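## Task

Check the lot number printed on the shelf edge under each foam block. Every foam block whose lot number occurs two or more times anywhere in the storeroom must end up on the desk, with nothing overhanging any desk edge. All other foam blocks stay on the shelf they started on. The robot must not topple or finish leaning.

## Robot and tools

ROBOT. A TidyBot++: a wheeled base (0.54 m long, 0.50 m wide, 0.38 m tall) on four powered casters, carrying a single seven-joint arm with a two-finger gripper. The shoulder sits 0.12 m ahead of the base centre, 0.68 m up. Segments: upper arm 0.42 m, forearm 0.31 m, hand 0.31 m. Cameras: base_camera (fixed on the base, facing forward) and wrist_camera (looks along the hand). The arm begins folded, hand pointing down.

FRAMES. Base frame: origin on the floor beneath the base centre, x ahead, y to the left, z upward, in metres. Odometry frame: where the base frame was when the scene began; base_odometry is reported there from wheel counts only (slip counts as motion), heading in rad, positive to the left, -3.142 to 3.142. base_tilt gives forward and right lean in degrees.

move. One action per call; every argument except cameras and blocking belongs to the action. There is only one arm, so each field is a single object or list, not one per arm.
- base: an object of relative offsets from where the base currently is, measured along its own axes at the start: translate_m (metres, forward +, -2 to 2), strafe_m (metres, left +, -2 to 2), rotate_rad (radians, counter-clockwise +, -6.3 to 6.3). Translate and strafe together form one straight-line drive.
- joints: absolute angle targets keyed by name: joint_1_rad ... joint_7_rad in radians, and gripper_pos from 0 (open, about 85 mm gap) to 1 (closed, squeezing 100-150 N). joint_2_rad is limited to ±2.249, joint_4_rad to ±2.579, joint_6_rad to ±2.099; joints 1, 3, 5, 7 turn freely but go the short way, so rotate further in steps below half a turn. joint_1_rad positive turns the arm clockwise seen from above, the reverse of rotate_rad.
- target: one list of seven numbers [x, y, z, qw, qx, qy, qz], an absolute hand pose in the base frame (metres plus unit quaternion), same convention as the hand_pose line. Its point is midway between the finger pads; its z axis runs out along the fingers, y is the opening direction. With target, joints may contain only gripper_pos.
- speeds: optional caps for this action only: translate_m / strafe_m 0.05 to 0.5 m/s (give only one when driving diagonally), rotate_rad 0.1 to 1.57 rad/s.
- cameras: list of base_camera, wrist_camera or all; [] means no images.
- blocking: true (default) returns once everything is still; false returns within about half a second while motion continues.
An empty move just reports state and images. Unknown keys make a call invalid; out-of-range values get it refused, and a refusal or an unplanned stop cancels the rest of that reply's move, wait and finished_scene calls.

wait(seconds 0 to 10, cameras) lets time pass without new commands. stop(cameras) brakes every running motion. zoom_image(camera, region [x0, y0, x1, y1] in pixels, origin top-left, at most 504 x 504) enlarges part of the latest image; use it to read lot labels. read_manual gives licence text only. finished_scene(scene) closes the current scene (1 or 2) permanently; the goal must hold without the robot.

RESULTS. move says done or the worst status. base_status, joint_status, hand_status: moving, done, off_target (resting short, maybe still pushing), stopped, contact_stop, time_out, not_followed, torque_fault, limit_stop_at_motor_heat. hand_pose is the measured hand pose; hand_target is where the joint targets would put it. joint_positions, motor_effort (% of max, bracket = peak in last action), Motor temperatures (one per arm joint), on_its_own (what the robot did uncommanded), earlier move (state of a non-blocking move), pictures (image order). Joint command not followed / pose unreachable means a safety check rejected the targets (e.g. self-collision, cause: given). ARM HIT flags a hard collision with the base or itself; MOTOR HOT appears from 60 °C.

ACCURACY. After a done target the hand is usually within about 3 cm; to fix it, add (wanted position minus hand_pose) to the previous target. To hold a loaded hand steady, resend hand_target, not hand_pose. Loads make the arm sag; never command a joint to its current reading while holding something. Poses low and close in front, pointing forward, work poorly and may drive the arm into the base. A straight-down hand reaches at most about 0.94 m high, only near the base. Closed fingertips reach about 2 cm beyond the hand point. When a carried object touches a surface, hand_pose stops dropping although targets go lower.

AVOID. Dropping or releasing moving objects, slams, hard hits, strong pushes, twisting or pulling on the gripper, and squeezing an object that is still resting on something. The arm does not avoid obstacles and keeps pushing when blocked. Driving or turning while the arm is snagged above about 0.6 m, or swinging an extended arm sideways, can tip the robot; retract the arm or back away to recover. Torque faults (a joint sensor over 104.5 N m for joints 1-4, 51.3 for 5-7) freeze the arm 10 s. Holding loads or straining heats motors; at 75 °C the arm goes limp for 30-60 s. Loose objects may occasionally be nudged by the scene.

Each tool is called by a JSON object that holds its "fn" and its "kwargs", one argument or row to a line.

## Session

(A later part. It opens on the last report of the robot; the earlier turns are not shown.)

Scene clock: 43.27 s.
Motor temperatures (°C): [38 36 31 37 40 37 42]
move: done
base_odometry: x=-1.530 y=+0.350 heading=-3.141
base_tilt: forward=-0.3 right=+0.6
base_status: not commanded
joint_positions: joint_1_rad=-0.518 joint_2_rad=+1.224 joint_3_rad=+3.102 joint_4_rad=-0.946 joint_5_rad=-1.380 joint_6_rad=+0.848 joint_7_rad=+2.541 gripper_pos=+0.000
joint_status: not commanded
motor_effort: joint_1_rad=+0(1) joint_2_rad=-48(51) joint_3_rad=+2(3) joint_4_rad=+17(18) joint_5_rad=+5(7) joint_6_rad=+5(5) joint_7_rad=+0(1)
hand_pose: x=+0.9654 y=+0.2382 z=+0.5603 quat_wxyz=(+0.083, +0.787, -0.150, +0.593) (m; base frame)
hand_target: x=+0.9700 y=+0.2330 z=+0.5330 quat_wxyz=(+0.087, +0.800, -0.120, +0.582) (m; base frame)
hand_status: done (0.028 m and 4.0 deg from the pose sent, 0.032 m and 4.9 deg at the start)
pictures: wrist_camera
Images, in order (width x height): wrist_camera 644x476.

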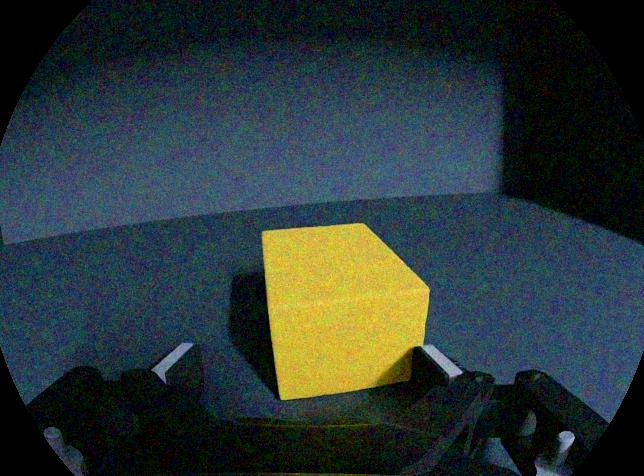

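{"fn": "move", "kwargs": {
  "joints": {"gripper_pos":0.6},
  "cameras": ["wrist_camera"]
}}

Scene clock: 44.30 s.
Motor temperatures (°C): [38 36 31 37 40 37 42]
move: done
base_odometry: x=-1.530 y=+0.350 heading=-3.141
base_tilt: forward=-0.3 right=+0.6
base_status: not commanded
joint_positions: joint_1_rad=-0.511 joint_2_rad=+1.221 joint_3_rad=+3.102 joint_4_rad=-0.946 joint_5_rad=-1.380 joint_6_rad=+0.848 joint_7_rad=+2.541 gripper_pos=+0.600
joint_status: all done
motor_effort: joint_1_rad=-1(2) joint_2_rad=-47(49) joint_3_rad=+1(2) joint_4_rad=+16(17) joint_5_rad=+5(5) joint_6_rad=+3(4) joint_7_rad=-1(1)
hand_pose: x=+0.9673 y=+0.2324 z=+0.5625 quat_wxyz=(+0.084, +0.786, -0.153, +0.594) (m; base frame)
hand_target: x=+0.9700 y=+0.2330 z=+0.5330 quat_wxyz=(+0.087, +0.800, -0.120, +0.582) (m; base frame)
hand_status: not commanded
pictures: wrist_camera
Images, in order (width x height): wrist_camera 644x476.

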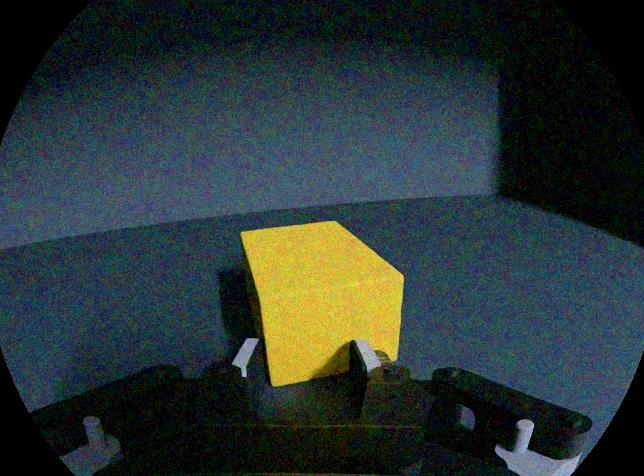

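{"fn": "move", "kwargs": {
  "target": [0.92, 0.25, 0.533, 0.087, 0.80, -0.12, 0.582],
  "joints": {"gripper_pos":0},
  "cameras": []
}}

{"fn": "move", "kwargs": {
  "target": [0.90, 0.235, 0.533, 0, 0.81, 0, 0.586],
  "cameras": ["wrist_camera"]
}}

Scene clock: 46.00 s.
Motor temperatures (°C): [38 36 31 37 40 37 42]
move: done
base_odometry: x=-1.530 y=+0.350 heading=-3.141
base_tilt: forward=-0.3 right=+0.6
base_status: not commanded
joint_positions: joint_1_rad=-0.578 joint_2_rad=+1.156 joint_3_rad=+3.180 joint_4_rad=-1.113 joint_5_rad=-1.380 joint_6_rad=+0.845 joint_7_rad=+2.441 gripper_pos=+0.000
joint_status: all done
motor_effort: joint_1_rad=-1(2) joint_2_rad=-45(48) joint_3_rad=+2(3) joint_4_rad=+14(16) joint_5_rad=+4(5) joint_6_rad=+4(5) joint_7_rad=-1(1)
hand_pose: x=+0.9304 y=+0.2375 z=+0.5585 quat_wxyz=(+0.091, +0.791, -0.141, +0.588) (m; base frame)
hand_target: x=+0.9200 y=+0.2500 z=+0.5330 quat_wxyz=(+0.087, +0.800, -0.120, +0.582) (m; base frame)
hand_status: done (0.030 m and 2.8 deg from the pose sent, 0.058 m and 4.4 deg at the start)
pictures: none
No camera images: "cameras" was empty.

Scene clock: 47.90 s.
Motor temperatures (°C): [38 36 31 37 40 37 42]
move: done
base_odometry: x=-1.530 y=+0.350 heading=-3.141
base_tilt: forward=-0.3 right=+0.6
base_status: not commanded
joint_positions: joint_1_rad=-0.614 joint_2_rad=+1.061 joint_3_rad=+3.447 joint_4_rad=-1.485 joint_5_rad=-0.683 joint_6_rad=+0.665 joint_7_rad=+1.703 gripper_pos=+0.000
joint_status: not commanded
motor_effort: joint_1_rad=+0(2) joint_2_rad=-44(48) joint_3_rad=+6(7) joint_4_rad=+13(15) joint_5_rad=+2(5) joint_6_rad=+8(9) joint_7_rad=+0(1)
hand_pose: x=+0.9141 y=+0.2200 z=+0.5583 quat_wxyz=(+0.008, +0.790, -0.027, +0.612) (m; base frame)
hand_target: x=+0.9000 y=+0.2350 z=+0.5330 quat_wxyz=(+0.000, +0.810, +0.000, +0.586) (m; base frame)
hand_status: done (0.033 m and 5.0 deg from the pose sent, 0.040 m and 19.4 deg at the start)
pictures: wrist_camera
Images, in order (width x height): wrist_camera 644x476.

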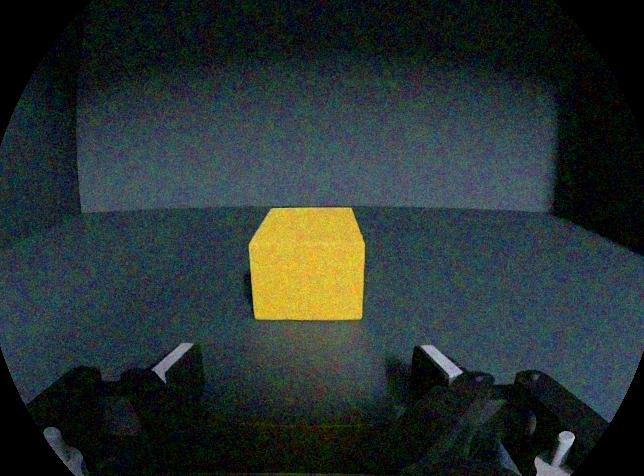

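{"fn": "move", "kwargs": {
  "target": [0.985, 0.237, 0.53, 0, 0.81, 0, 0.586],
  "cameras": ["wrist_camera"]
}}

Scene clock: 49.57 s.
Motor temperatures (°C): [38 36 31 37 40 37 42]
move: done
base_odometry: x=-1.530 y=+0.350 heading=-3.141
base_tilt: forward=-0.3 right=+0.6
base_status: not commanded
joint_positions: joint_1_rad=-0.615 joint_2_rad=+1.170 joint_3_rad=+3.575 joint_4_rad=-1.178 joint_5_rad=-0.682 joint_6_rad=+0.420 joint_7_rad=+1.702 gripper_pos=+0.000
joint_status: not commanded
motor_effort: joint_1_rad=+0(1) joint_2_rad=-48(49) joint_3_rad=+8(8) joint_4_rad=+16(16) joint_5_rad=+1(2) joint_6_rad=+8(9) joint_7_rad=+0(1)
hand_pose: x=+0.9833 y=+0.2566 z=+0.5668 quat_wxyz=(-0.009, +0.791, +0.009, +0.611) (m; base frame)
hand_target: x=+0.9850 y=+0.2370 z=+0.5300 quat_wxyz=(+0.000, +0.810, +0.000, +0.586) (m; base frame)
hand_status: done (0.042 m and 3.9 deg from the pose sent, 0.078 m and 5.0 deg at the start)
pictures: wrist_camera
Images, in order (width x height): wrist_camera 644x476.

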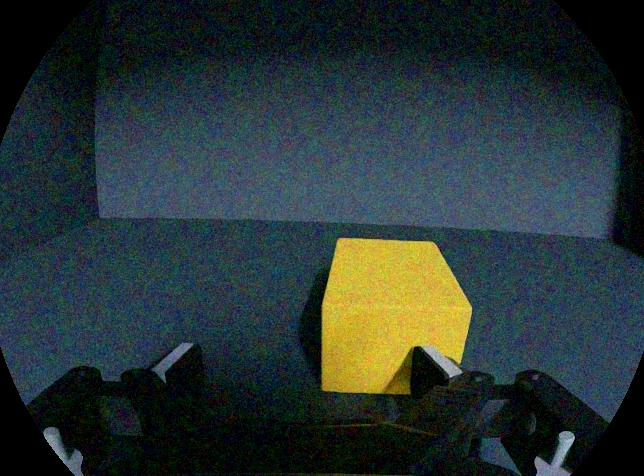

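{"fn": "move", "kwargs": {
  "target": [0.955, 0.203, 0.53, 0, 0.81, 0, 0.586],
  "cameras": ["wrist_camera"]
}}

Scene clock: 50.87 s.
Motor temperatures (°C): [38 36 31 37 40 37 42]
move: done
base_odometry: x=-1.530 y=+0.350 heading=-3.141
base_tilt: forward=-0.3 right=+0.6
base_status: not commanded
joint_positions: joint_1_rad=-0.543 joint_2_rad=+1.102 joint_3_rad=+3.480 joint_4_rad=-1.311 joint_5_rad=-0.602 joint_6_rad=+0.481 joint_7_rad=+1.690 gripper_pos=+0.000
joint_status: not commanded
motor_effort: joint_1_rad=+0(2) joint_2_rad=-44(49) joint_3_rad=+6(8) joint_4_rad=+14(16) joint_5_rad=+0(1) joint_6_rad=+7(9) joint_7_rad=-1(1)
hand_pose: x=+0.9642 y=+0.2114 z=+0.5581 quat_wxyz=(-0.002, +0.804, -0.007, +0.595) (m; base frame)
hand_target: x=+0.9550 y=+0.2030 z=+0.5300 quat_wxyz=(+0.000, +0.810, +0.000, +0.586) (m; base frame)
hand_status: done (0.031 m and 1.5 deg from the pose sent, 0.071 m and 3.9 deg at the start)
pictures: wrist_camera
Images, in order (width x height): wrist_camera 644x476.

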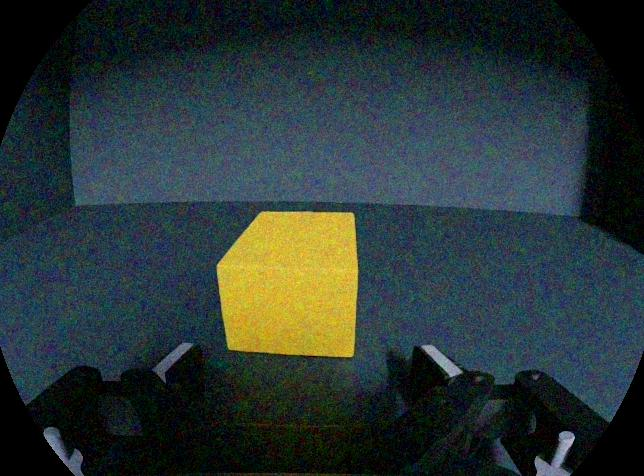

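{"fn": "move", "kwargs": {
  "base": {"translate_m":0.06,"strafe_m":0.007},
  "speeds": {"translate_m":0.1},
  "cameras": ["wrist_camera"]
}}

Scene clock: 52.20 s.
Motor temperatures (°C): [38 36 31 37 40 37 42]
move: done
base_odometry: x=-1.591 y=+0.344 heading=-3.141
base_tilt: forward=-0.3 right=+0.6
base_status: done
joint_positions: joint_1_rad=-0.539 joint_2_rad=+1.098 joint_3_rad=+3.478 joint_4_rad=-1.317 joint_5_rad=-0.602 joint_6_rad=+0.482 joint_7_rad=+1.690 gripper_pos=+0.000
joint_status: not commanded
motor_effort: joint_1_rad=-1(3) joint_2_rad=-44(46) joint_3_rad=+6(6) joint_4_rad=+14(15) joint_5_rad=+1(1) joint_6_rad=+7(8) joint_7_rad=-1(1)
hand_pose: x=+0.9636 y=+0.2081 z=+0.5582 quat_wxyz=(-0.001, +0.804, -0.009, +0.594) (m; base frame)
hand_target: x=+0.9550 y=+0.2030 z=+0.5300 quat_wxyz=(+0.000, +0.810, +0.000, +0.586) (m; base frame)
hand_status: not commanded
pictures: wrist_camera
Images, in order (width x height): wrist_camera 644x476.

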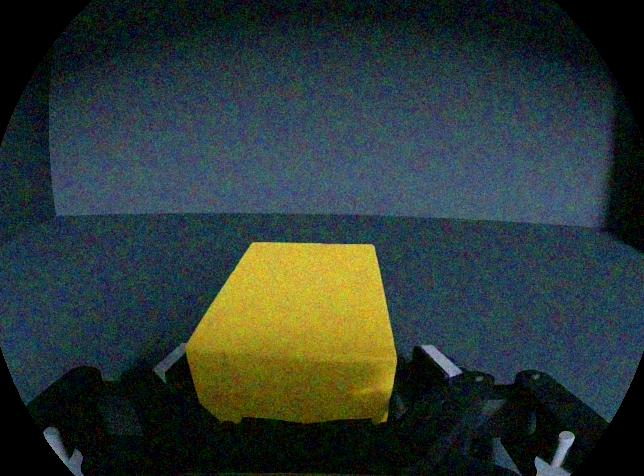

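{"fn": "move", "kwargs": {
  "joints": {"gripper_pos":0.55},
  "cameras": ["wrist_camera"]
}}

Scene clock: 53.13 s.
Motor temperatures (°C): [38 36 31 37 40 37 42]
move: off_target
base_odometry: x=-1.591 y=+0.344 heading=-3.141
base_tilt: forward=-0.3 right=+0.6
base_status: not commanded
joint_positions: joint_1_rad=-0.536 joint_2_rad=+1.096 joint_3_rad=+3.478 joint_4_rad=-1.317 joint_5_rad=-0.602 joint_6_rad=+0.485 joint_7_rad=+1.690 gripper_pos=+0.389
joint_status: gripper_pos off_target (ended at +0.389, target +0.550)
motor_effort: joint_1_rad=-1(2) joint_2_rad=-45(45) joint_3_rad=+5(5) joint_4_rad=+15(15) joint_5_rad=+1(1) joint_6_rad=+6(7) joint_7_rad=+0(1)
hand_pose: x=+0.9648 y=+0.2054 z=+0.5608 quat_wxyz=(+0.000, +0.803, -0.011, +0.596) (m; base frame)
hand_target: x=+0.9550 y=+0.2030 z=+0.5300 quat_wxyz=(+0.000, +0.810, +0.000, +0.586) (m; base frame)
hand_status: not commanded
pictures: wrist_camera
Images, in order (width x height): wrist_camera 644x476.

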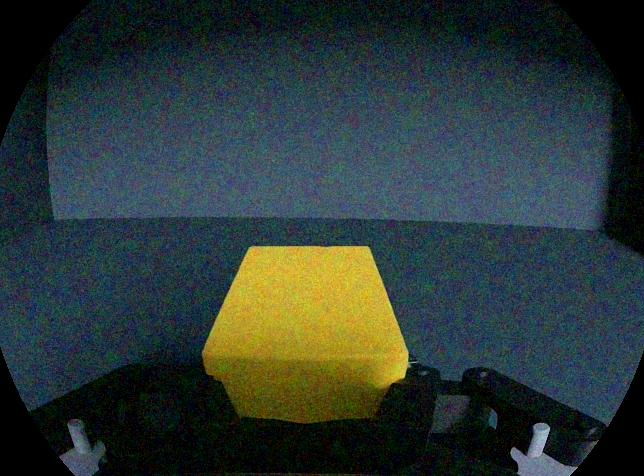

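{"fn": "move", "kwargs": {
  "target": [0.955, 0.203, 0.60, 0, 0.81, 0, 0.586],
  "cameras": []
}}

{"fn": "move", "kwargs": {
  "base": {"translate_m":-0.6},
  "cameras": ["wrist_camera"]
}}

{"fn": "move", "kwargs": {
  "target": [0.55, 0.05, 0.90, 0, 0.81, 0, 0.586],
  "base": {"translate_m":-0.25,"strafe_m":-0.05},
  "cameras": ["wrist_camera"]
}}

{"fn": "move", "kwargs": {
  "base": {"rotate_rad":-1.571}
}}

Scene clock: 54.87 s.
Motor temperatures (°C): [38 36 31 37 40 37 42]
move: done
base_odometry: x=-1.591 y=+0.344 heading=-3.141
base_tilt: forward=-0.3 right=+0.6
base_status: not commanded
joint_positions: joint_1_rad=-0.556 joint_2_rad=+0.990 joint_3_rad=+3.539 joint_4_rad=-1.341 joint_5_rad=-0.602 joint_6_rad=+0.424 joint_7_rad=+1.686 gripper_pos=+0.389
joint_status: not commanded
motor_effort: joint_1_rad=+0(1) joint_2_rad=-46(51) joint_3_rad=+7(8) joint_4_rad=+16(18) joint_5_rad=+1(2) joint_6_rad=+8(10) joint_7_rad=+0(1)
hand_pose: x=+0.9660 y=+0.1936 z=+0.6325 quat_wxyz=(-0.001, +0.792, -0.019, +0.611) (m; base frame)
hand_target: x=+0.9550 y=+0.2030 z=+0.6000 quat_wxyz=(+0.000, +0.810, +0.000, +0.586) (m; base frame)
hand_status: done (0.036 m and 4.1 deg from the pose sent, 0.040 m and 1.9 deg at the start)
pictures: none
No camera images: "cameras" was empty.

Scene clock: 57.50 s.
Motor temperatures (°C): [38 36 31 37 40 37 42]
move: done
base_odometry: x=-0.990 y=+0.344 heading=-3.141
base_tilt: forward=-0.3 right=+0.6
base_status: done
joint_positions: joint_1_rad=-0.559 joint_2_rad=+0.990 joint_3_rad=+3.541 joint_4_rad=-1.341 joint_5_rad=-0.602 joint_6_rad=+0.424 joint_7_rad=+1.686 gripper_pos=+0.389
joint_status: not commanded
motor_effort: joint_1_rad=-1(4) joint_2_rad=-46(48) joint_3_rad=+7(8) joint_4_rad=+17(18) joint_5_rad=+1(2) joint_6_rad=+9(9) joint_7_rad=+0(1)
hand_pose: x=+0.9655 y=+0.1954 z=+0.6329 quat_wxyz=(-0.001, +0.792, -0.017, +0.611) (m; base frame)
hand_target: x=+0.9550 y=+0.2030 z=+0.6000 quat_wxyz=(+0.000, +0.810, +0.000, +0.586) (m; base frame)
hand_status: not commanded
pictures: wrist_camera
Images, in order (width x height): wrist_camera 644x476.

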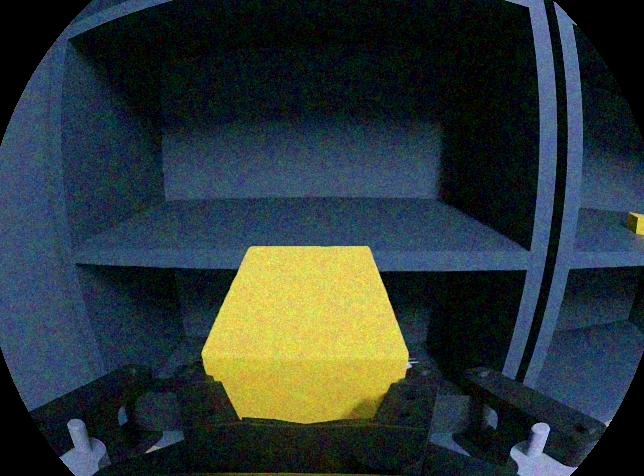

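Scene clock: 60.17 s.
Motor temperatures (°C): [38 36 31 37 40 37 42]
move: done
base_odometry: x=-0.740 y=+0.394 heading=-3.142
base_tilt: forward=-0.3 right=+0.6
base_status: done
joint_positions: joint_1_rad=+0.239 joint_2_rad=-0.418 joint_3_rad=+2.831 joint_4_rad=-2.159 joint_5_rad=-0.101 joint_6_rad=-0.059 joint_7_rad=+1.504 gripper_pos=+0.389
joint_status: not commanded
motor_effort: joint_1_rad=+0(3) joint_2_rad=-5(49) joint_3_rad=+3(8) joint_4_rad=+21(23) joint_5_rad=+1(2) joint_6_rad=+9(10) joint_7_rad=+0(1)
hand_pose: x=+0.5604 y=+0.0555 z=+0.9303 quat_wxyz=(-0.019, +0.789, -0.008, +0.614) (m; base frame)
hand_target: x=+0.5500 y=+0.0500 z=+0.9000 quat_wxyz=(+0.000, +0.810, +0.000, +0.586) (m; base frame)
hand_status: done (0.032 m and 4.7 deg from the pose sent, 0.515 m and 4.1 deg at the start)
pictures: wrist_camera
Images, in order (width x height): wrist_camera 644x476.

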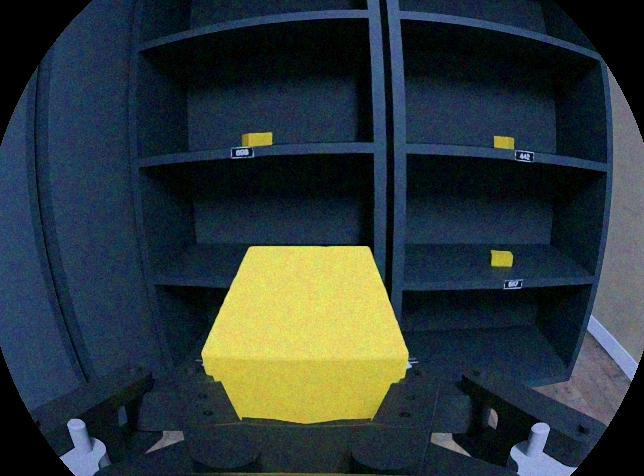

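Scene clock: 62.50 s.
Motor temperatures (°C): [38 36 31 37 40 37 42]
move: done
base_odometry: x=-0.740 y=+0.394 heading=+1.571
base_tilt: forward=-0.3 right=+0.6
base_status: done
joint_positions: joint_1_rad=+0.248 joint_2_rad=-0.418 joint_3_rad=+2.824 joint_4_rad=-2.160 joint_5_rad=-0.098 joint_6_rad=-0.062 joint_7_rad=+1.503 gripper_pos=+0.389
joint_status: not commanded
motor_effort: joint_1_rad=+0(2) joint_2_rad=-6(8) joint_3_rad=+3(5) joint_4_rad=+22(23) joint_5_rad=+1(1) joint_6_rad=+9(9) joint_7_rad=+0(1)
hand_pose: x=+0.5604 y=+0.0548 z=+0.9291 quat_wxyz=(-0.017, +0.790, -0.007, +0.613) (m; base frame)
hand_target: x=+0.5500 y=+0.0500 z=+0.9000 quat_wxyz=(+0.000, +0.810, +0.000, +0.586) (m; base frame)
hand_status: not commanded
pictures: base_camera, wrist_camera
Images, in order (width x height): base_camera 644x364, wrist_camera 644x476.

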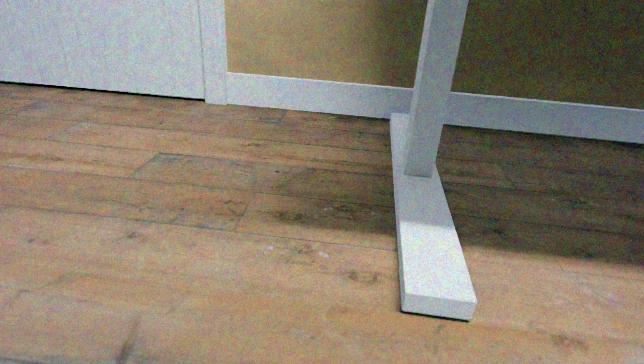

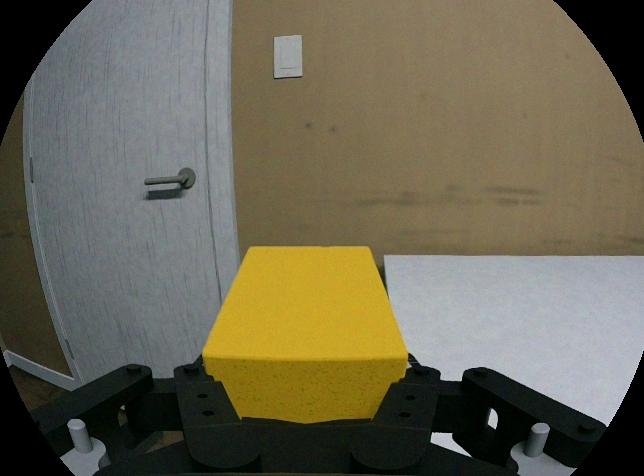

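{"fn": "move", "kwargs": {
  "base": {"strafe_m":-0.4},
  "cameras": []
}}

{"fn": "move", "kwargs": {
  "target": [0.80, 0.05, 0.80, 0, 0.81, 0, 0.586]
}}

Scene clock: 65.07 s.
Motor temperatures (°C): [38 36 31 37 40 37 42]
move: done
base_odometry: x=-0.340 y=+0.394 heading=+1.571
base_tilt: forward=-0.3 right=+0.6
base_status: done
joint_positions: joint_1_rad=+0.248 joint_2_rad=-0.418 joint_3_rad=+2.822 joint_4_rad=-2.160 joint_5_rad=-0.098 joint_6_rad=-0.062 joint_7_rad=+1.503 gripper_pos=+0.389
joint_status: not commanded
motor_effort: joint_1_rad=+0(1) joint_2_rad=-6(7) joint_3_rad=+3(5) joint_4_rad=+23(23) joint_5_rad=+1(1) joint_6_rad=+9(9) joint_7_rad=+0(1)
hand_pose: x=+0.5601 y=+0.0557 z=+0.9283 quat_wxyz=(-0.017, +0.790, -0.007, +0.613) (m; base frame)
hand_target: x=+0.5500 y=+0.0500 z=+0.9000 quat_wxyz=(+0.000, +0.810, +0.000, +0.586) (m; base frame)
hand_status: not commanded
pictures: none
No camera images: "cameras" was empty.

Scene clock: 67.10 s.
Motor temperatures (°C): [38 36 31 37 40 37 42]
move: done
base_odometry: x=-0.340 y=+0.394 heading=+1.571
base_tilt: forward=-0.3 right=+0.6
base_status: not commanded
joint_positions: joint_1_rad=-0.262 joint_2_rad=+0.301 joint_3_rad=+3.324 joint_4_rad=-1.895 joint_5_rad=-0.150 joint_6_rad=+0.246 joint_7_rad=+1.649 gripper_pos=+0.389
joint_status: not commanded
motor_effort: joint_1_rad=+0(1) joint_2_rad=-29(30) joint_3_rad=+1(3) joint_4_rad=+19(23) joint_5_rad=+1(1) joint_6_rad=+8(9) joint_7_rad=+0(1)
hand_pose: x=+0.7866 y=+0.0541 z=+0.7862 quat_wxyz=(-0.006, +0.826, +0.013, +0.563) (m; base frame)
hand_target: x=+0.8000 y=+0.0500 z=+0.8000 quat_wxyz=(+0.000, +0.810, +0.000, +0.586) (m; base frame)
hand_status: done (0.020 m and 3.6 deg from the pose sent, 0.272 m and 4.3 deg at the start)
pictures: base_camera, wrist_camera
Images, in order (width x height): base_camera 644x364, wrist_camera 644x476.

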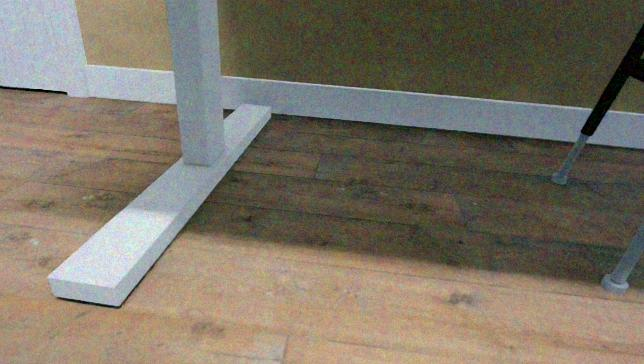

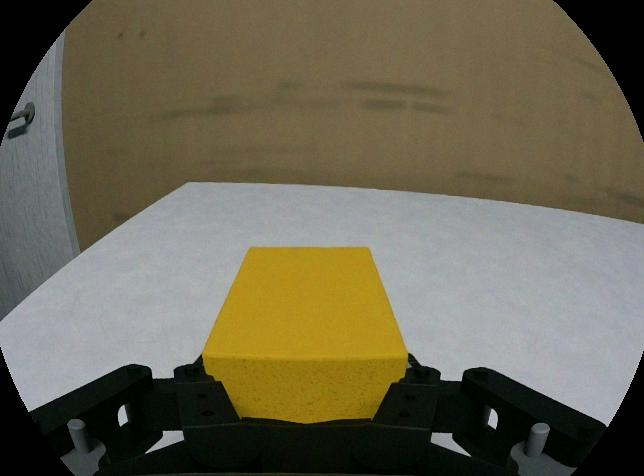

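{"fn": "move", "kwargs": {
  "target": [0.80, 0.05, 0.79, 0, 0.78, 0, 0.626],
  "cameras": ["wrist_camera"]
}}

{"fn": "move", "kwargs": {
  "target": [0.80, 0.05, 0.775, 0, 0.78, 0, 0.626],
  "cameras": ["wrist_camera"]
}}

{"fn": "move", "kwargs": {
  "target": [0.80, 0.05, 0.76, 0, 0.78, 0, 0.626],
  "cameras": ["wrist_camera"]
}}

Scene clock: 68.70 s.
Motor temperatures (°C): [38 36 31 37 40 37 42]
move: done
base_odometry: x=-0.340 y=+0.394 heading=+1.571
base_tilt: forward=-0.3 right=+0.6
base_status: not commanded
joint_positions: joint_1_rad=-0.230 joint_2_rad=+0.345 joint_3_rad=+3.267 joint_4_rad=-1.939 joint_5_rad=-0.151 joint_6_rad=+0.487 joint_7_rad=+1.650 gripper_pos=+0.389
joint_status: not commanded
motor_effort: joint_1_rad=+0(1) joint_2_rad=-31(31) joint_3_rad=+1(2) joint_4_rad=+18(20) joint_5_rad=+1(1) joint_6_rad=+9(10) joint_7_rad=+0(1)
hand_pose: x=+0.7998 y=+0.0612 z=+0.8032 quat_wxyz=(-0.008, +0.782, +0.014, +0.623) (m; base frame)
hand_target: x=+0.8000 y=+0.0500 z=+0.7900 quat_wxyz=(+0.000, +0.780, +0.000, +0.626) (m; base frame)
hand_status: done (0.017 m and 1.9 deg from the pose sent, 0.015 m and 9.1 deg at the start)
pictures: wrist_camera
Images, in order (width x height): wrist_camera 644x476.

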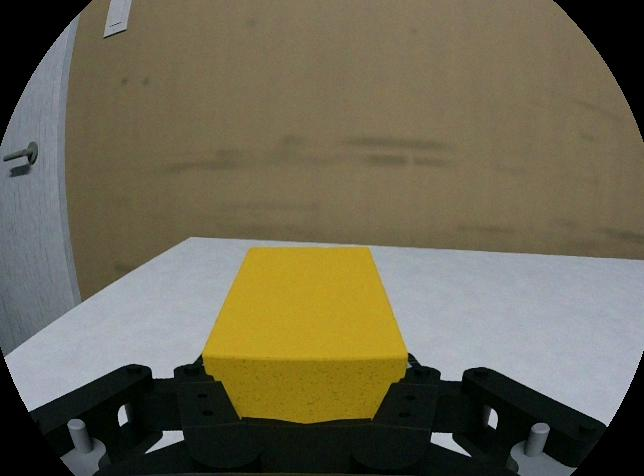

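Scene clock: 69.43 s.
Motor temperatures (°C): [38 36 31 37 40 37 42]
move: done
base_odometry: x=-0.340 y=+0.394 heading=+1.571
base_tilt: forward=-0.3 right=+0.6
base_status: not commanded
joint_positions: joint_1_rad=-0.224 joint_2_rad=+0.373 joint_3_rad=+3.259 joint_4_rad=-1.957 joint_5_rad=-0.151 joint_6_rad=+0.541 joint_7_rad=+1.650 gripper_pos=+0.389
joint_status: not commanded
motor_effort: joint_1_rad=-1(1) joint_2_rad=-30(32) joint_3_rad=+1(1) joint_4_rad=+18(19) joint_5_rad=+1(1) joint_6_rad=+9(10) joint_7_rad=-1(1)
hand_pose: x=+0.8016 y=+0.0604 z=+0.7908 quat_wxyz=(-0.005, +0.779, +0.014, +0.627) (m; base frame)
hand_target: x=+0.8000 y=+0.0500 z=+0.7750 quat_wxyz=(+0.000, +0.780, +0.000, +0.626) (m; base frame)
hand_status: done (0.019 m and 1.7 deg from the pose sent, 0.030 m and 1.9 deg at the start)
pictures: wrist_camera
Images, in order (width x height): wrist_camera 644x476.

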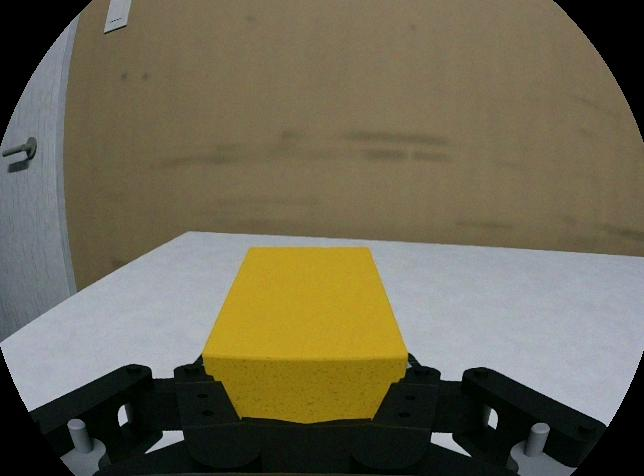

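Scene clock: 70.17 s.
Motor temperatures (°C): [38 36 31 37 40 37 42]
move: done
base_odometry: x=-0.340 y=+0.394 heading=+1.571
base_tilt: forward=-0.3 right=+0.6
base_status: not commanded
joint_positions: joint_1_rad=-0.219 joint_2_rad=+0.402 joint_3_rad=+3.253 joint_4_rad=-1.976 joint_5_rad=-0.151 joint_6_rad=+0.589 joint_7_rad=+1.650 gripper_pos=+0.389
joint_status: not commanded
motor_effort: joint_1_rad=-1(1) joint_2_rad=-31(33) joint_3_rad=+1(1) joint_4_rad=+17(18) joint_5_rad=+1(1) joint_6_rad=+9(10) joint_7_rad=+0(0)
hand_pose: x=+0.8024 y=+0.0593 z=+0.7755 quat_wxyz=(-0.001, +0.779, +0.015, +0.627) (m; base frame)
hand_target: x=+0.8000 y=+0.0500 z=+0.7600 quat_wxyz=(+0.000, +0.780, +0.000, +0.626) (m; base frame)
hand_status: done (0.018 m and 1.7 deg from the pose sent, 0.033 m and 1.7 deg at the start)
pictures: wrist_camera
Images, in order (width x height): wrist_camera 644x476.

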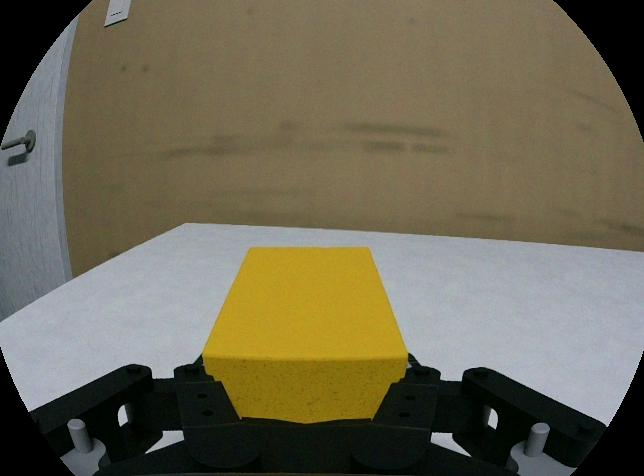

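{"fn": "move", "kwargs": {
  "target": [0.80, 0.05, 0.748, 0, 0.78, 0, 0.626],
  "cameras": []
}}

{"fn": "move", "kwargs": {
  "target": [0.80, 0.05, 0.736, 0, 0.78, 0, 0.626],
  "cameras": []
}}

{"fn": "move", "kwargs": {
  "target": [0.80, 0.05, 0.724, 0, 0.78, 0, 0.626],
  "cameras": ["wrist_camera"]
}}

Scene clock: 71.10 s.
Motor temperatures (°C): [38 36 31 37 40 37 42]
move: done
base_odometry: x=-0.340 y=+0.394 heading=+1.571
base_tilt: forward=-0.3 right=+0.6
base_status: not commanded
joint_positions: joint_1_rad=-0.216 joint_2_rad=+0.425 joint_3_rad=+3.249 joint_4_rad=-1.989 joint_5_rad=-0.151 joint_6_rad=+0.627 joint_7_rad=+1.650 gripper_pos=+0.389
joint_status: not commanded
motor_effort: joint_1_rad=-1(1) joint_2_rad=-30(32) joint_3_rad=+1(1) joint_4_rad=+17(18) joint_5_rad=+1(1) joint_6_rad=+9(10) joint_7_rad=+0(0)
hand_pose: x=+0.8030 y=+0.0583 z=+0.7644 quat_wxyz=(+0.001, +0.778, +0.015, +0.627) (m; base frame)
hand_target: x=+0.8000 y=+0.0500 z=+0.7480 quat_wxyz=(+0.000, +0.780, +0.000, +0.626) (m; base frame)
hand_status: done (0.019 m and 1.8 deg from the pose sent, 0.029 m and 1.7 deg at the start)
pictures: none
No camera images: "cameras" was empty.

Scene clock: 71.80 s.
Motor temperatures (°C): [38 36 31 37 40 37 42]
move: done
base_odometry: x=-0.340 y=+0.394 heading=+1.571
base_tilt: forward=-0.3 right=+0.6
base_status: not commanded
joint_positions: joint_1_rad=-0.212 joint_2_rad=+0.450 joint_3_rad=+3.245 joint_4_rad=-2.002 joint_5_rad=-0.151 joint_6_rad=+0.664 joint_7_rad=+1.649 gripper_pos=+0.389
joint_status: not commanded
motor_effort: joint_1_rad=+0(1) joint_2_rad=-31(33) joint_3_rad=+1(1) joint_4_rad=+16(18) joint_5_rad=+1(1) joint_6_rad=+9(10) joint_7_rad=+0(0)
hand_pose: x=+0.8034 y=+0.0575 z=+0.7519 quat_wxyz=(+0.004, +0.779, +0.016, +0.627) (m; base frame)
hand_target: x=+0.8000 y=+0.0500 z=+0.7360 quat_wxyz=(+0.000, +0.780, +0.000, +0.626) (m; base frame)
hand_status: done (0.018 m and 1.9 deg from the pose sent, 0.030 m and 1.8 deg at the start)
pictures: none
No camera images: "cameras" was empty.

Scene clock: 72.43 s.
Motor temperatures (°C): [38 36 31 37 40 37 42]
move: done
base_odometry: x=-0.340 y=+0.394 heading=+1.571
base_tilt: forward=-0.3 right=+0.6
base_status: not commanded
joint_positions: joint_1_rad=-0.210 joint_2_rad=+0.469 joint_3_rad=+3.241 joint_4_rad=-2.011 joint_5_rad=-0.151 joint_6_rad=+0.707 joint_7_rad=+1.649 gripper_pos=+0.389
joint_status: not commanded
motor_effort: joint_1_rad=+0(1) joint_2_rad=-31(32) joint_3_rad=+1(1) joint_4_rad=+15(17) joint_5_rad=+1(1) joint_6_rad=+9(9) joint_7_rad=+0(1)
hand_pose: x=+0.8046 y=+0.0571 z=+0.7474 quat_wxyz=(+0.006, +0.774, +0.016, +0.633) (m; base frame)
hand_target: x=+0.8000 y=+0.0500 z=+0.7240 quat_wxyz=(+0.000, +0.780, +0.000, +0.626) (m; base frame)
hand_status: done (0.025 m and 2.2 deg from the pose sent, 0.029 m and 1.9 deg at the start)
pictures: wrist_camera
Images, in order (width x height): wrist_camera 644x476.

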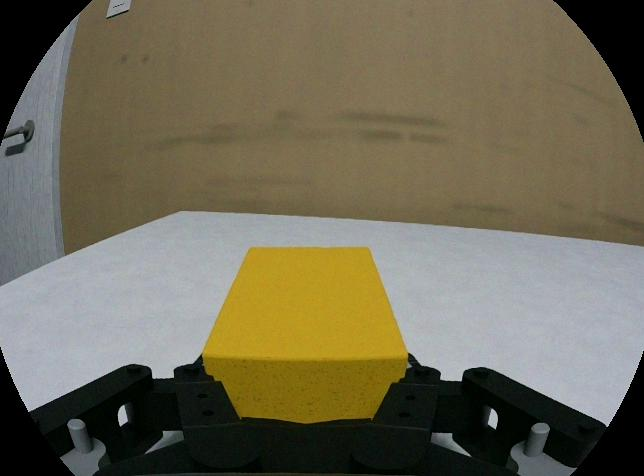

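{"fn": "move", "kwargs": {
  "joints": {"gripper_pos":0},
  "cameras": ["wrist_camera"]
}}

{"fn": "move", "kwargs": {
  "base": {"translate_m":-0.35},
  "cameras": ["wrist_camera"]
}}

Scene clock: 73.43 s.
Motor temperatures (°C): [38 36 31 37 40 37 42]
move: done
base_odometry: x=-0.340 y=+0.394 heading=+1.571
base_tilt: forward=-0.3 right=+0.6
base_status: not commanded
joint_positions: joint_1_rad=-0.210 joint_2_rad=+0.472 joint_3_rad=+3.241 joint_4_rad=-2.013 joint_5_rad=-0.151 joint_6_rad=+0.707 joint_7_rad=+1.649 gripper_pos=+0.000
joint_status: all done
motor_effort: joint_1_rad=+0(1) joint_2_rad=-32(32) joint_3_rad=+1(1) joint_4_rad=+16(16) joint_5_rad=+1(1) joint_6_rad=+9(9) joint_7_rad=+0(0)
hand_pose: x=+0.8040 y=+0.0568 z=+0.7443 quat_wxyz=(+0.006, +0.776, +0.016, +0.631) (m; base frame)
hand_target: x=+0.8000 y=+0.0500 z=+0.7240 quat_wxyz=(+0.000, +0.780, +0.000, +0.626) (m; base frame)
hand_status: not commanded
pictures: wrist_camera
Images, in order (width x height): wrist_camera 644x476.

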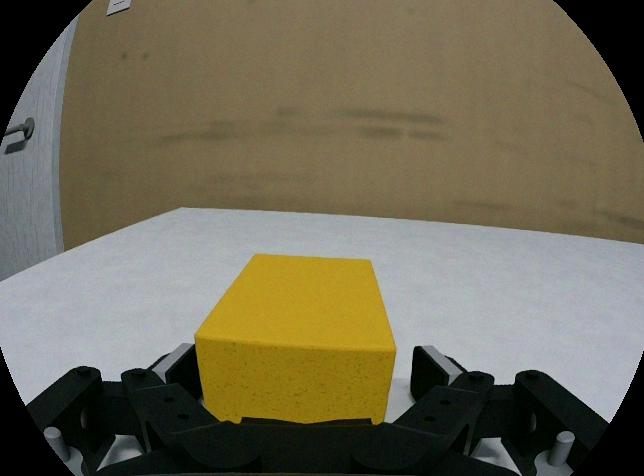

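Scene clock: 75.50 s.
Motor temperatures (°C): [38 36 31 37 40 37 42]
move: done
base_odometry: x=-0.340 y=+0.044 heading=+1.571
base_tilt: forward=-0.3 right=+0.6
base_status: done
joint_positions: joint_1_rad=-0.207 joint_2_rad=+0.476 joint_3_rad=+3.240 joint_4_rad=-2.016 joint_5_rad=-0.151 joint_6_rad=+0.708 joint_7_rad=+1.649 gripper_pos=+0.000
joint_status: not commanded
motor_effort: joint_1_rad=+0(2) joint_2_rad=-32(34) joint_3_rad=+1(1) joint_4_rad=+15(17) joint_5_rad=+1(1) joint_6_rad=+8(9) joint_7_rad=+0(1)
hand_pose: x=+0.8035 y=+0.0553 z=+0.7404 quat_wxyz=(+0.007, +0.777, +0.016, +0.629) (m; base frame)
hand_target: x=+0.8000 y=+0.0500 z=+0.7240 quat_wxyz=(+0.000, +0.780, +0.000, +0.626) (m; base frame)
hand_status: not commanded
pictures: wrist_camera
Images, in order (width x height): wrist_camera 644x476.

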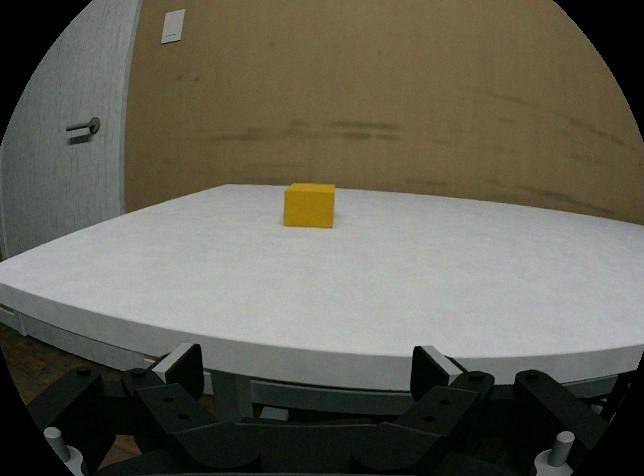

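{"fn": "move", "kwargs": {
  "target": [0.55, 0.15, 0.95, 0, 0.78, 0, 0.626],
  "cameras": []
}}

{"fn": "move", "kwargs": {
  "base": {"rotate_rad":1.571,"translate_m":0.3},
  "cameras": []
}}

{"fn": "move", "kwargs": {
  "base": {"translate_m":0.95}
}}

Scene clock: 78.53 s.
Motor temperatures (°C): [38 36 31 37 40 37 42]
move: done
base_odometry: x=-0.340 y=+0.044 heading=+1.571
base_tilt: forward=-0.4 right=+0.6
base_status: not commanded
joint_positions: joint_1_rad=+0.623 joint_2_rad=-0.547 joint_3_rad=+2.369 joint_4_rad=-2.016 joint_5_rad=-0.151 joint_6_rad=-0.122 joint_7_rad=+1.360 gripper_pos=+0.000
joint_status: not commanded
motor_effort: joint_1_rad=+0(2) joint_2_rad=+3(34) joint_3_rad=+8(8) joint_4_rad=+21(22) joint_5_rad=+1(2) joint_6_rad=+8(9) joint_7_rad=+0(1)
hand_pose: x=+0.5549 y=+0.1585 z=+0.9795 quat_wxyz=(-0.006, +0.758, +0.017, +0.652) (m; base frame)
hand_target: x=+0.5500 y=+0.1500 z=+0.9500 quat_wxyz=(+0.000, +0.780, +0.000, +0.626) (m; base frame)
hand_status: done (0.031 m and 4.4 deg from the pose sent, 0.342 m and 2.0 deg at the start)
pictures: none
No camera images: "cameras" was empty.

Scene clock: 81.00 s.
Motor temperatures (°C): [38 36 31 37 40 37 42]
move: done
base_odometry: x=-0.340 y=+0.344 heading=+3.141
base_tilt: forward=-0.3 right=+0.6
base_status: done
joint_positions: joint_1_rad=+0.629 joint_2_rad=-0.550 joint_3_rad=+2.364 joint_4_rad=-2.017 joint_5_rad=-0.151 joint_6_rad=-0.125 joint_7_rad=+1.360 gripper_pos=+0.000
joint_status: not commanded
motor_effort: joint_1_rad=+0(2) joint_2_rad=+3(5) joint_3_rad=+8(9) joint_4_rad=+21(23) joint_5_rad=+1(1) joint_6_rad=+8(9) joint_7_rad=+0(1)
hand_pose: x=+0.5546 y=+0.1589 z=+0.9780 quat_wxyz=(-0.004, +0.759, +0.017, +0.651) (m; base frame)
hand_target: x=+0.5500 y=+0.1500 z=+0.9500 quat_wxyz=(+0.000, +0.780, +0.000, +0.626) (m; base frame)
hand_status: not commanded
pictures: none
No camera images: "cameras" was empty.

Scene clock: 84.27 s.
Motor temperatures (°C): [38 36 31 37 40 37 42]
move: done
base_odometry: x=-1.290 y=+0.344 heading=-3.141
base_tilt: forward=-0.3 right=+0.6
base_status: done
joint_positions: joint_1_rad=+0.629 joint_2_rad=-0.552 joint_3_rad=+2.364 joint_4_rad=-2.017 joint_5_rad=-0.151 joint_6_rad=-0.128 joint_7_rad=+1.359 gripper_pos=+0.000
joint_status: not commanded
motor_effort: joint_1_rad=+0(2) joint_2_rad=+2(5) joint_3_rad=+8(8) joint_4_rad=+20(22) joint_5_rad=+1(1) joint_6_rad=+9(9) joint_7_rad=+0(1)
hand_pose: x=+0.5541 y=+0.1588 z=+0.9778 quat_wxyz=(-0.003, +0.759, +0.017, +0.650) (m; base frame)
hand_target: x=+0.5500 y=+0.1500 z=+0.9500 quat_wxyz=(+0.000, +0.780, +0.000, +0.626) (m; base frame)
hand_status: not commanded
pictures: base_camera, wrist_camera
Images, in order (width x height): base_camera 644x364, wrist_camera 644x476.

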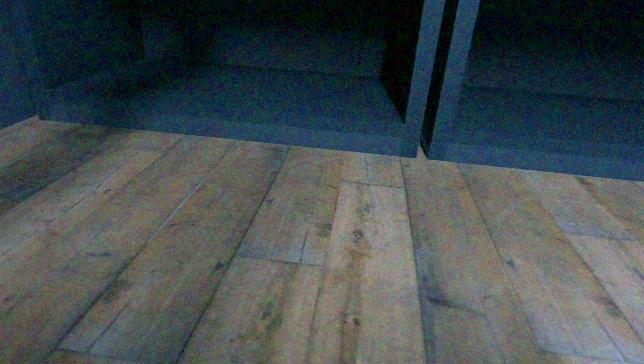

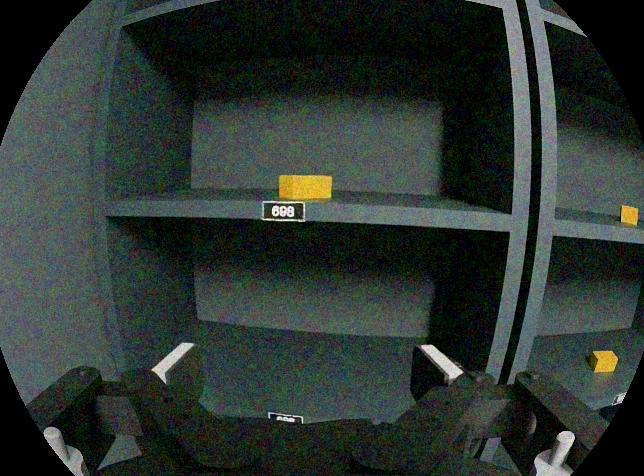

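{"fn": "zoom_image", "kwargs": {
  "camera": "wrist_camera",
  "region": [255, 160, 355, 235]
}}

Scaled by 5.040.

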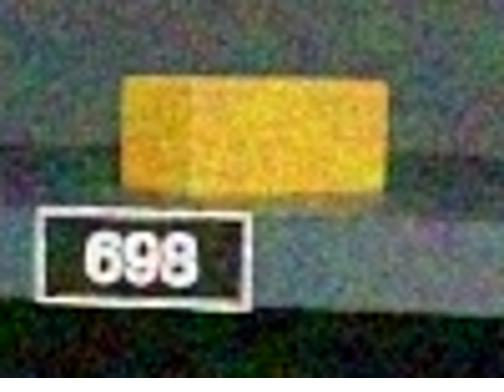

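{"fn": "move", "kwargs": {
  "target": [0.68, 0.148, 1.05, 0, 0.76, 0, 0.65],
  "joints": {"gripper_pos":1},
  "cameras": ["wrist_camera"]
}}

{"fn": "move", "kwargs": {
  "base": {"translate_m":0.25},
  "cameras": ["wrist_camera"]
}}

Scene clock: 86.70 s.
Motor temperatures (°C): [38 36 31 37 40 37 42]
move: done
base_odometry: x=-1.290 y=+0.344 heading=-3.141
base_tilt: forward=-0.3 right=+0.6
base_status: not commanded
joint_positions: joint_1_rad=+1.185 joint_2_rad=-0.341 joint_3_rad=+1.921 joint_4_rad=-1.622 joint_5_rad=-0.151 joint_6_rad=-0.181 joint_7_rad=+1.359 gripper_pos=+0.999
joint_status: all done
motor_effort: joint_1_rad=+0(1) joint_2_rad=+5(6) joint_3_rad=+7(9) joint_4_rad=+22(22) joint_5_rad=+1(1) joint_6_rad=+9(9) joint_7_rad=+0(1)
hand_pose: x=+0.6778 y=+0.1527 z=+1.0605 quat_wxyz=(-0.016, +0.745, -0.012, +0.666) (m; base frame)
hand_target: x=+0.6800 y=+0.1480 z=+1.0500 quat_wxyz=(+0.000, +0.760, +0.000, +0.650) (m; base frame)
hand_status: done (0.012 m and 3.5 deg from the pose sent, 0.146 m and 2.0 deg at the start)
pictures: wrist_camera
Images, in order (width x height): wrist_camera 644x476.

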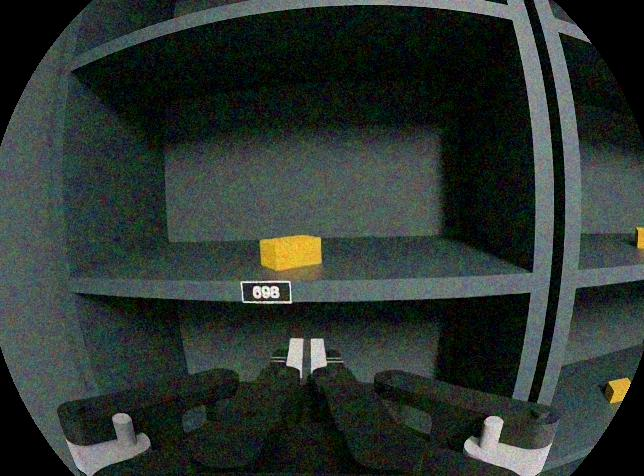

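Scene clock: 88.50 s.
Motor temperatures (°C): [38 36 31 37 40 37 42]
move: done
base_odometry: x=-1.540 y=+0.344 heading=-3.140
base_tilt: forward=-0.3 right=+0.6
base_status: done
joint_positions: joint_1_rad=+1.190 joint_2_rad=-0.336 joint_3_rad=+1.918 joint_4_rad=-1.620 joint_5_rad=-0.151 joint_6_rad=-0.184 joint_7_rad=+1.359 gripper_pos=+0.999
joint_status: not commanded
motor_effort: joint_1_rad=+0(2) joint_2_rad=+5(7) joint_3_rad=+7(8) joint_4_rad=+22(23) joint_5_rad=+1(1) joint_6_rad=+9(10) joint_7_rad=+0(1)
hand_pose: x=+0.6790 y=+0.1502 z=+1.0598 quat_wxyz=(-0.017, +0.747, -0.015, +0.665) (m; base frame)
hand_target: x=+0.6800 y=+0.1480 z=+1.0500 quat_wxyz=(+0.000, +0.760, +0.000, +0.650) (m; base frame)
hand_status: not commanded
pictures: wrist_camera
Images, in order (width x height): wrist_camera 644x476.

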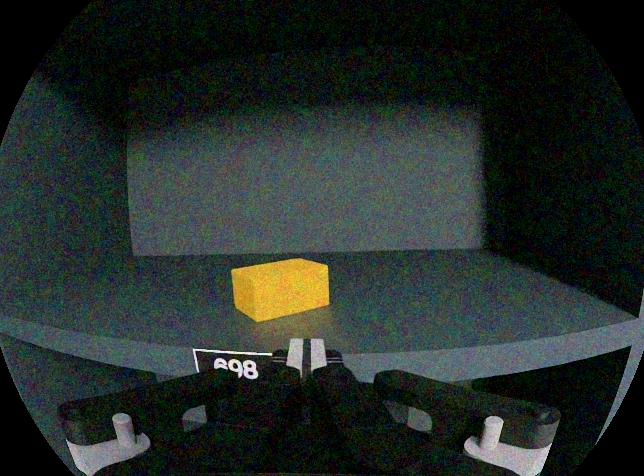

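{"fn": "move", "kwargs": {
  "base": {"translate_m":0.2},
  "speeds": {"translate_m":0.1},
  "cameras": ["wrist_camera"]
}}

Scene clock: 91.30 s.
Motor temperatures (°C): [38 36 31 37 40 37 42]
move: done
base_odometry: x=-1.740 y=+0.343 heading=-3.139
base_tilt: forward=-0.3 right=+0.6
base_status: done
joint_positions: joint_1_rad=+1.190 joint_2_rad=-0.336 joint_3_rad=+1.918 joint_4_rad=-1.620 joint_5_rad=-0.151 joint_6_rad=-0.184 joint_7_rad=+1.359 gripper_pos=+0.999
joint_status: not commanded
motor_effort: joint_1_rad=+0(2) joint_2_rad=+5(8) joint_3_rad=+7(8) joint_4_rad=+21(23) joint_5_rad=+1(1) joint_6_rad=+9(10) joint_7_rad=-1(1)
hand_pose: x=+0.6791 y=+0.1501 z=+1.0596 quat_wxyz=(-0.017, +0.747, -0.015, +0.665) (m; base frame)
hand_target: x=+0.6800 y=+0.1480 z=+1.0500 quat_wxyz=(+0.000, +0.760, +0.000, +0.650) (m; base frame)
hand_status: not commanded
pictures: wrist_camera
Images, in order (width x height): wrist_camera 644x476.

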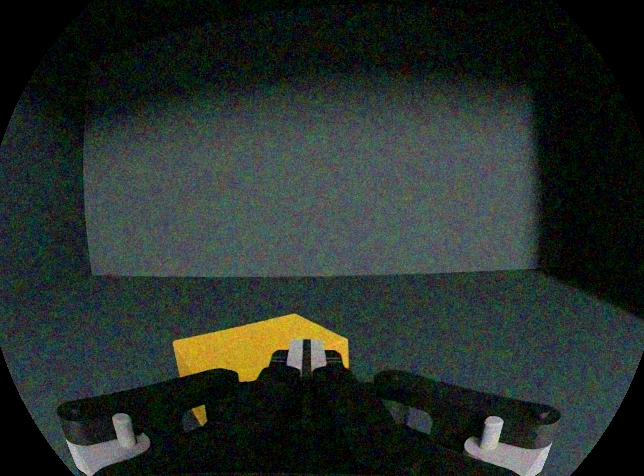

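{"fn": "move", "kwargs": {
  "base": {"translate_m":0.06},
  "speeds": {"translate_m":0.1},
  "cameras": ["wrist_camera"]
}}

Scene clock: 97.53 s.
Motor temperatures (°C): [38 36 30 37 40 37 42]
move: done
base_odometry: x=-1.800 y=+0.343 heading=-3.137
base_tilt: forward=-0.3 right=+0.6
base_status: done
joint_positions: joint_1_rad=+1.191 joint_2_rad=-0.335 joint_3_rad=+1.917 joint_4_rad=-1.619 joint_5_rad=-0.151 joint_6_rad=-0.185 joint_7_rad=+1.359 gripper_pos=+0.999
joint_status: not commanded
motor_effort: joint_1_rad=+0(2) joint_2_rad=+5(7) joint_3_rad=+7(8) joint_4_rad=+21(22) joint_5_rad=+1(1) joint_6_rad=+8(9) joint_7_rad=+0(1)
hand_pose: x=+0.6792 y=+0.1499 z=+1.0595 quat_wxyz=(-0.017, +0.747, -0.015, +0.664) (m; base frame)
hand_target: x=+0.6800 y=+0.1480 z=+1.0500 quat_wxyz=(+0.000, +0.760, +0.000, +0.650) (m; base frame)
hand_status: not commanded
pictures: wrist_camera
Images, in order (width x height): wrist_camera 644x476.

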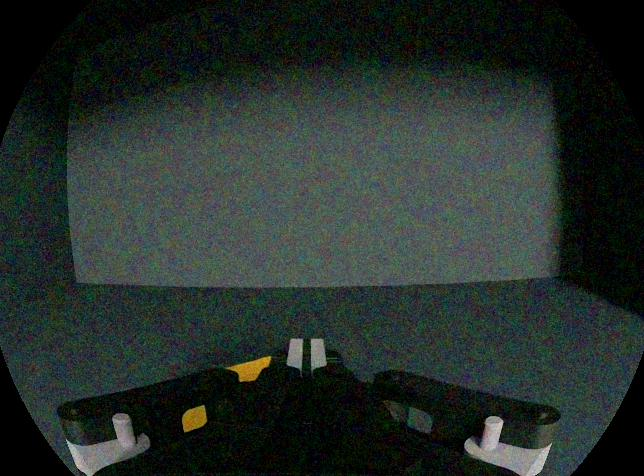

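{"fn": "move", "kwargs": {
  "base": {"translate_m":-0.16},
  "cameras": ["wrist_camera"]
}}

Scene clock: 99.17 s.
Motor temperatures (°C): [38 36 30 37 40 37 42]
move: done
base_odometry: x=-1.640 y=+0.344 heading=-3.136
base_tilt: forward=-0.4 right=+0.6
base_status: done
joint_positions: joint_1_rad=+1.191 joint_2_rad=-0.334 joint_3_rad=+1.915 joint_4_rad=-1.619 joint_5_rad=-0.151 joint_6_rad=-0.187 joint_7_rad=+1.359 gripper_pos=+0.999
joint_status: not commanded
motor_effort: joint_1_rad=-1(2) joint_2_rad=+5(8) joint_3_rad=+7(8) joint_4_rad=+22(23) joint_5_rad=+1(1) joint_6_rad=+9(10) joint_7_rad=+0(1)
hand_pose: x=+0.6793 y=+0.1504 z=+1.0590 quat_wxyz=(-0.018, +0.748, -0.015, +0.664) (m; base frame)
hand_target: x=+0.6800 y=+0.1480 z=+1.0500 quat_wxyz=(+0.000, +0.760, +0.000, +0.650) (m; base frame)
hand_status: not commanded
pictures: wrist_camera
Images, in order (width x height): wrist_camera 644x476.

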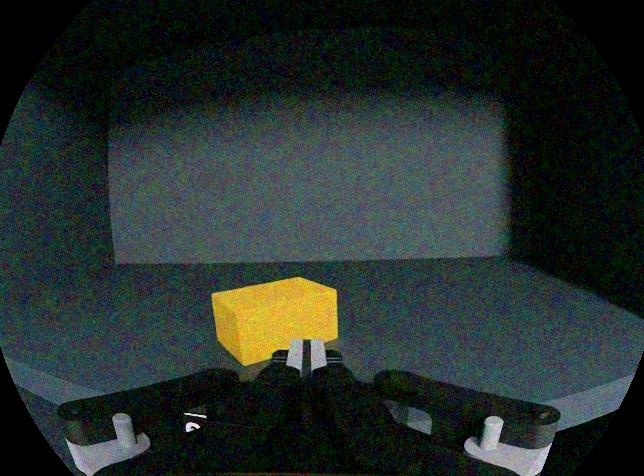

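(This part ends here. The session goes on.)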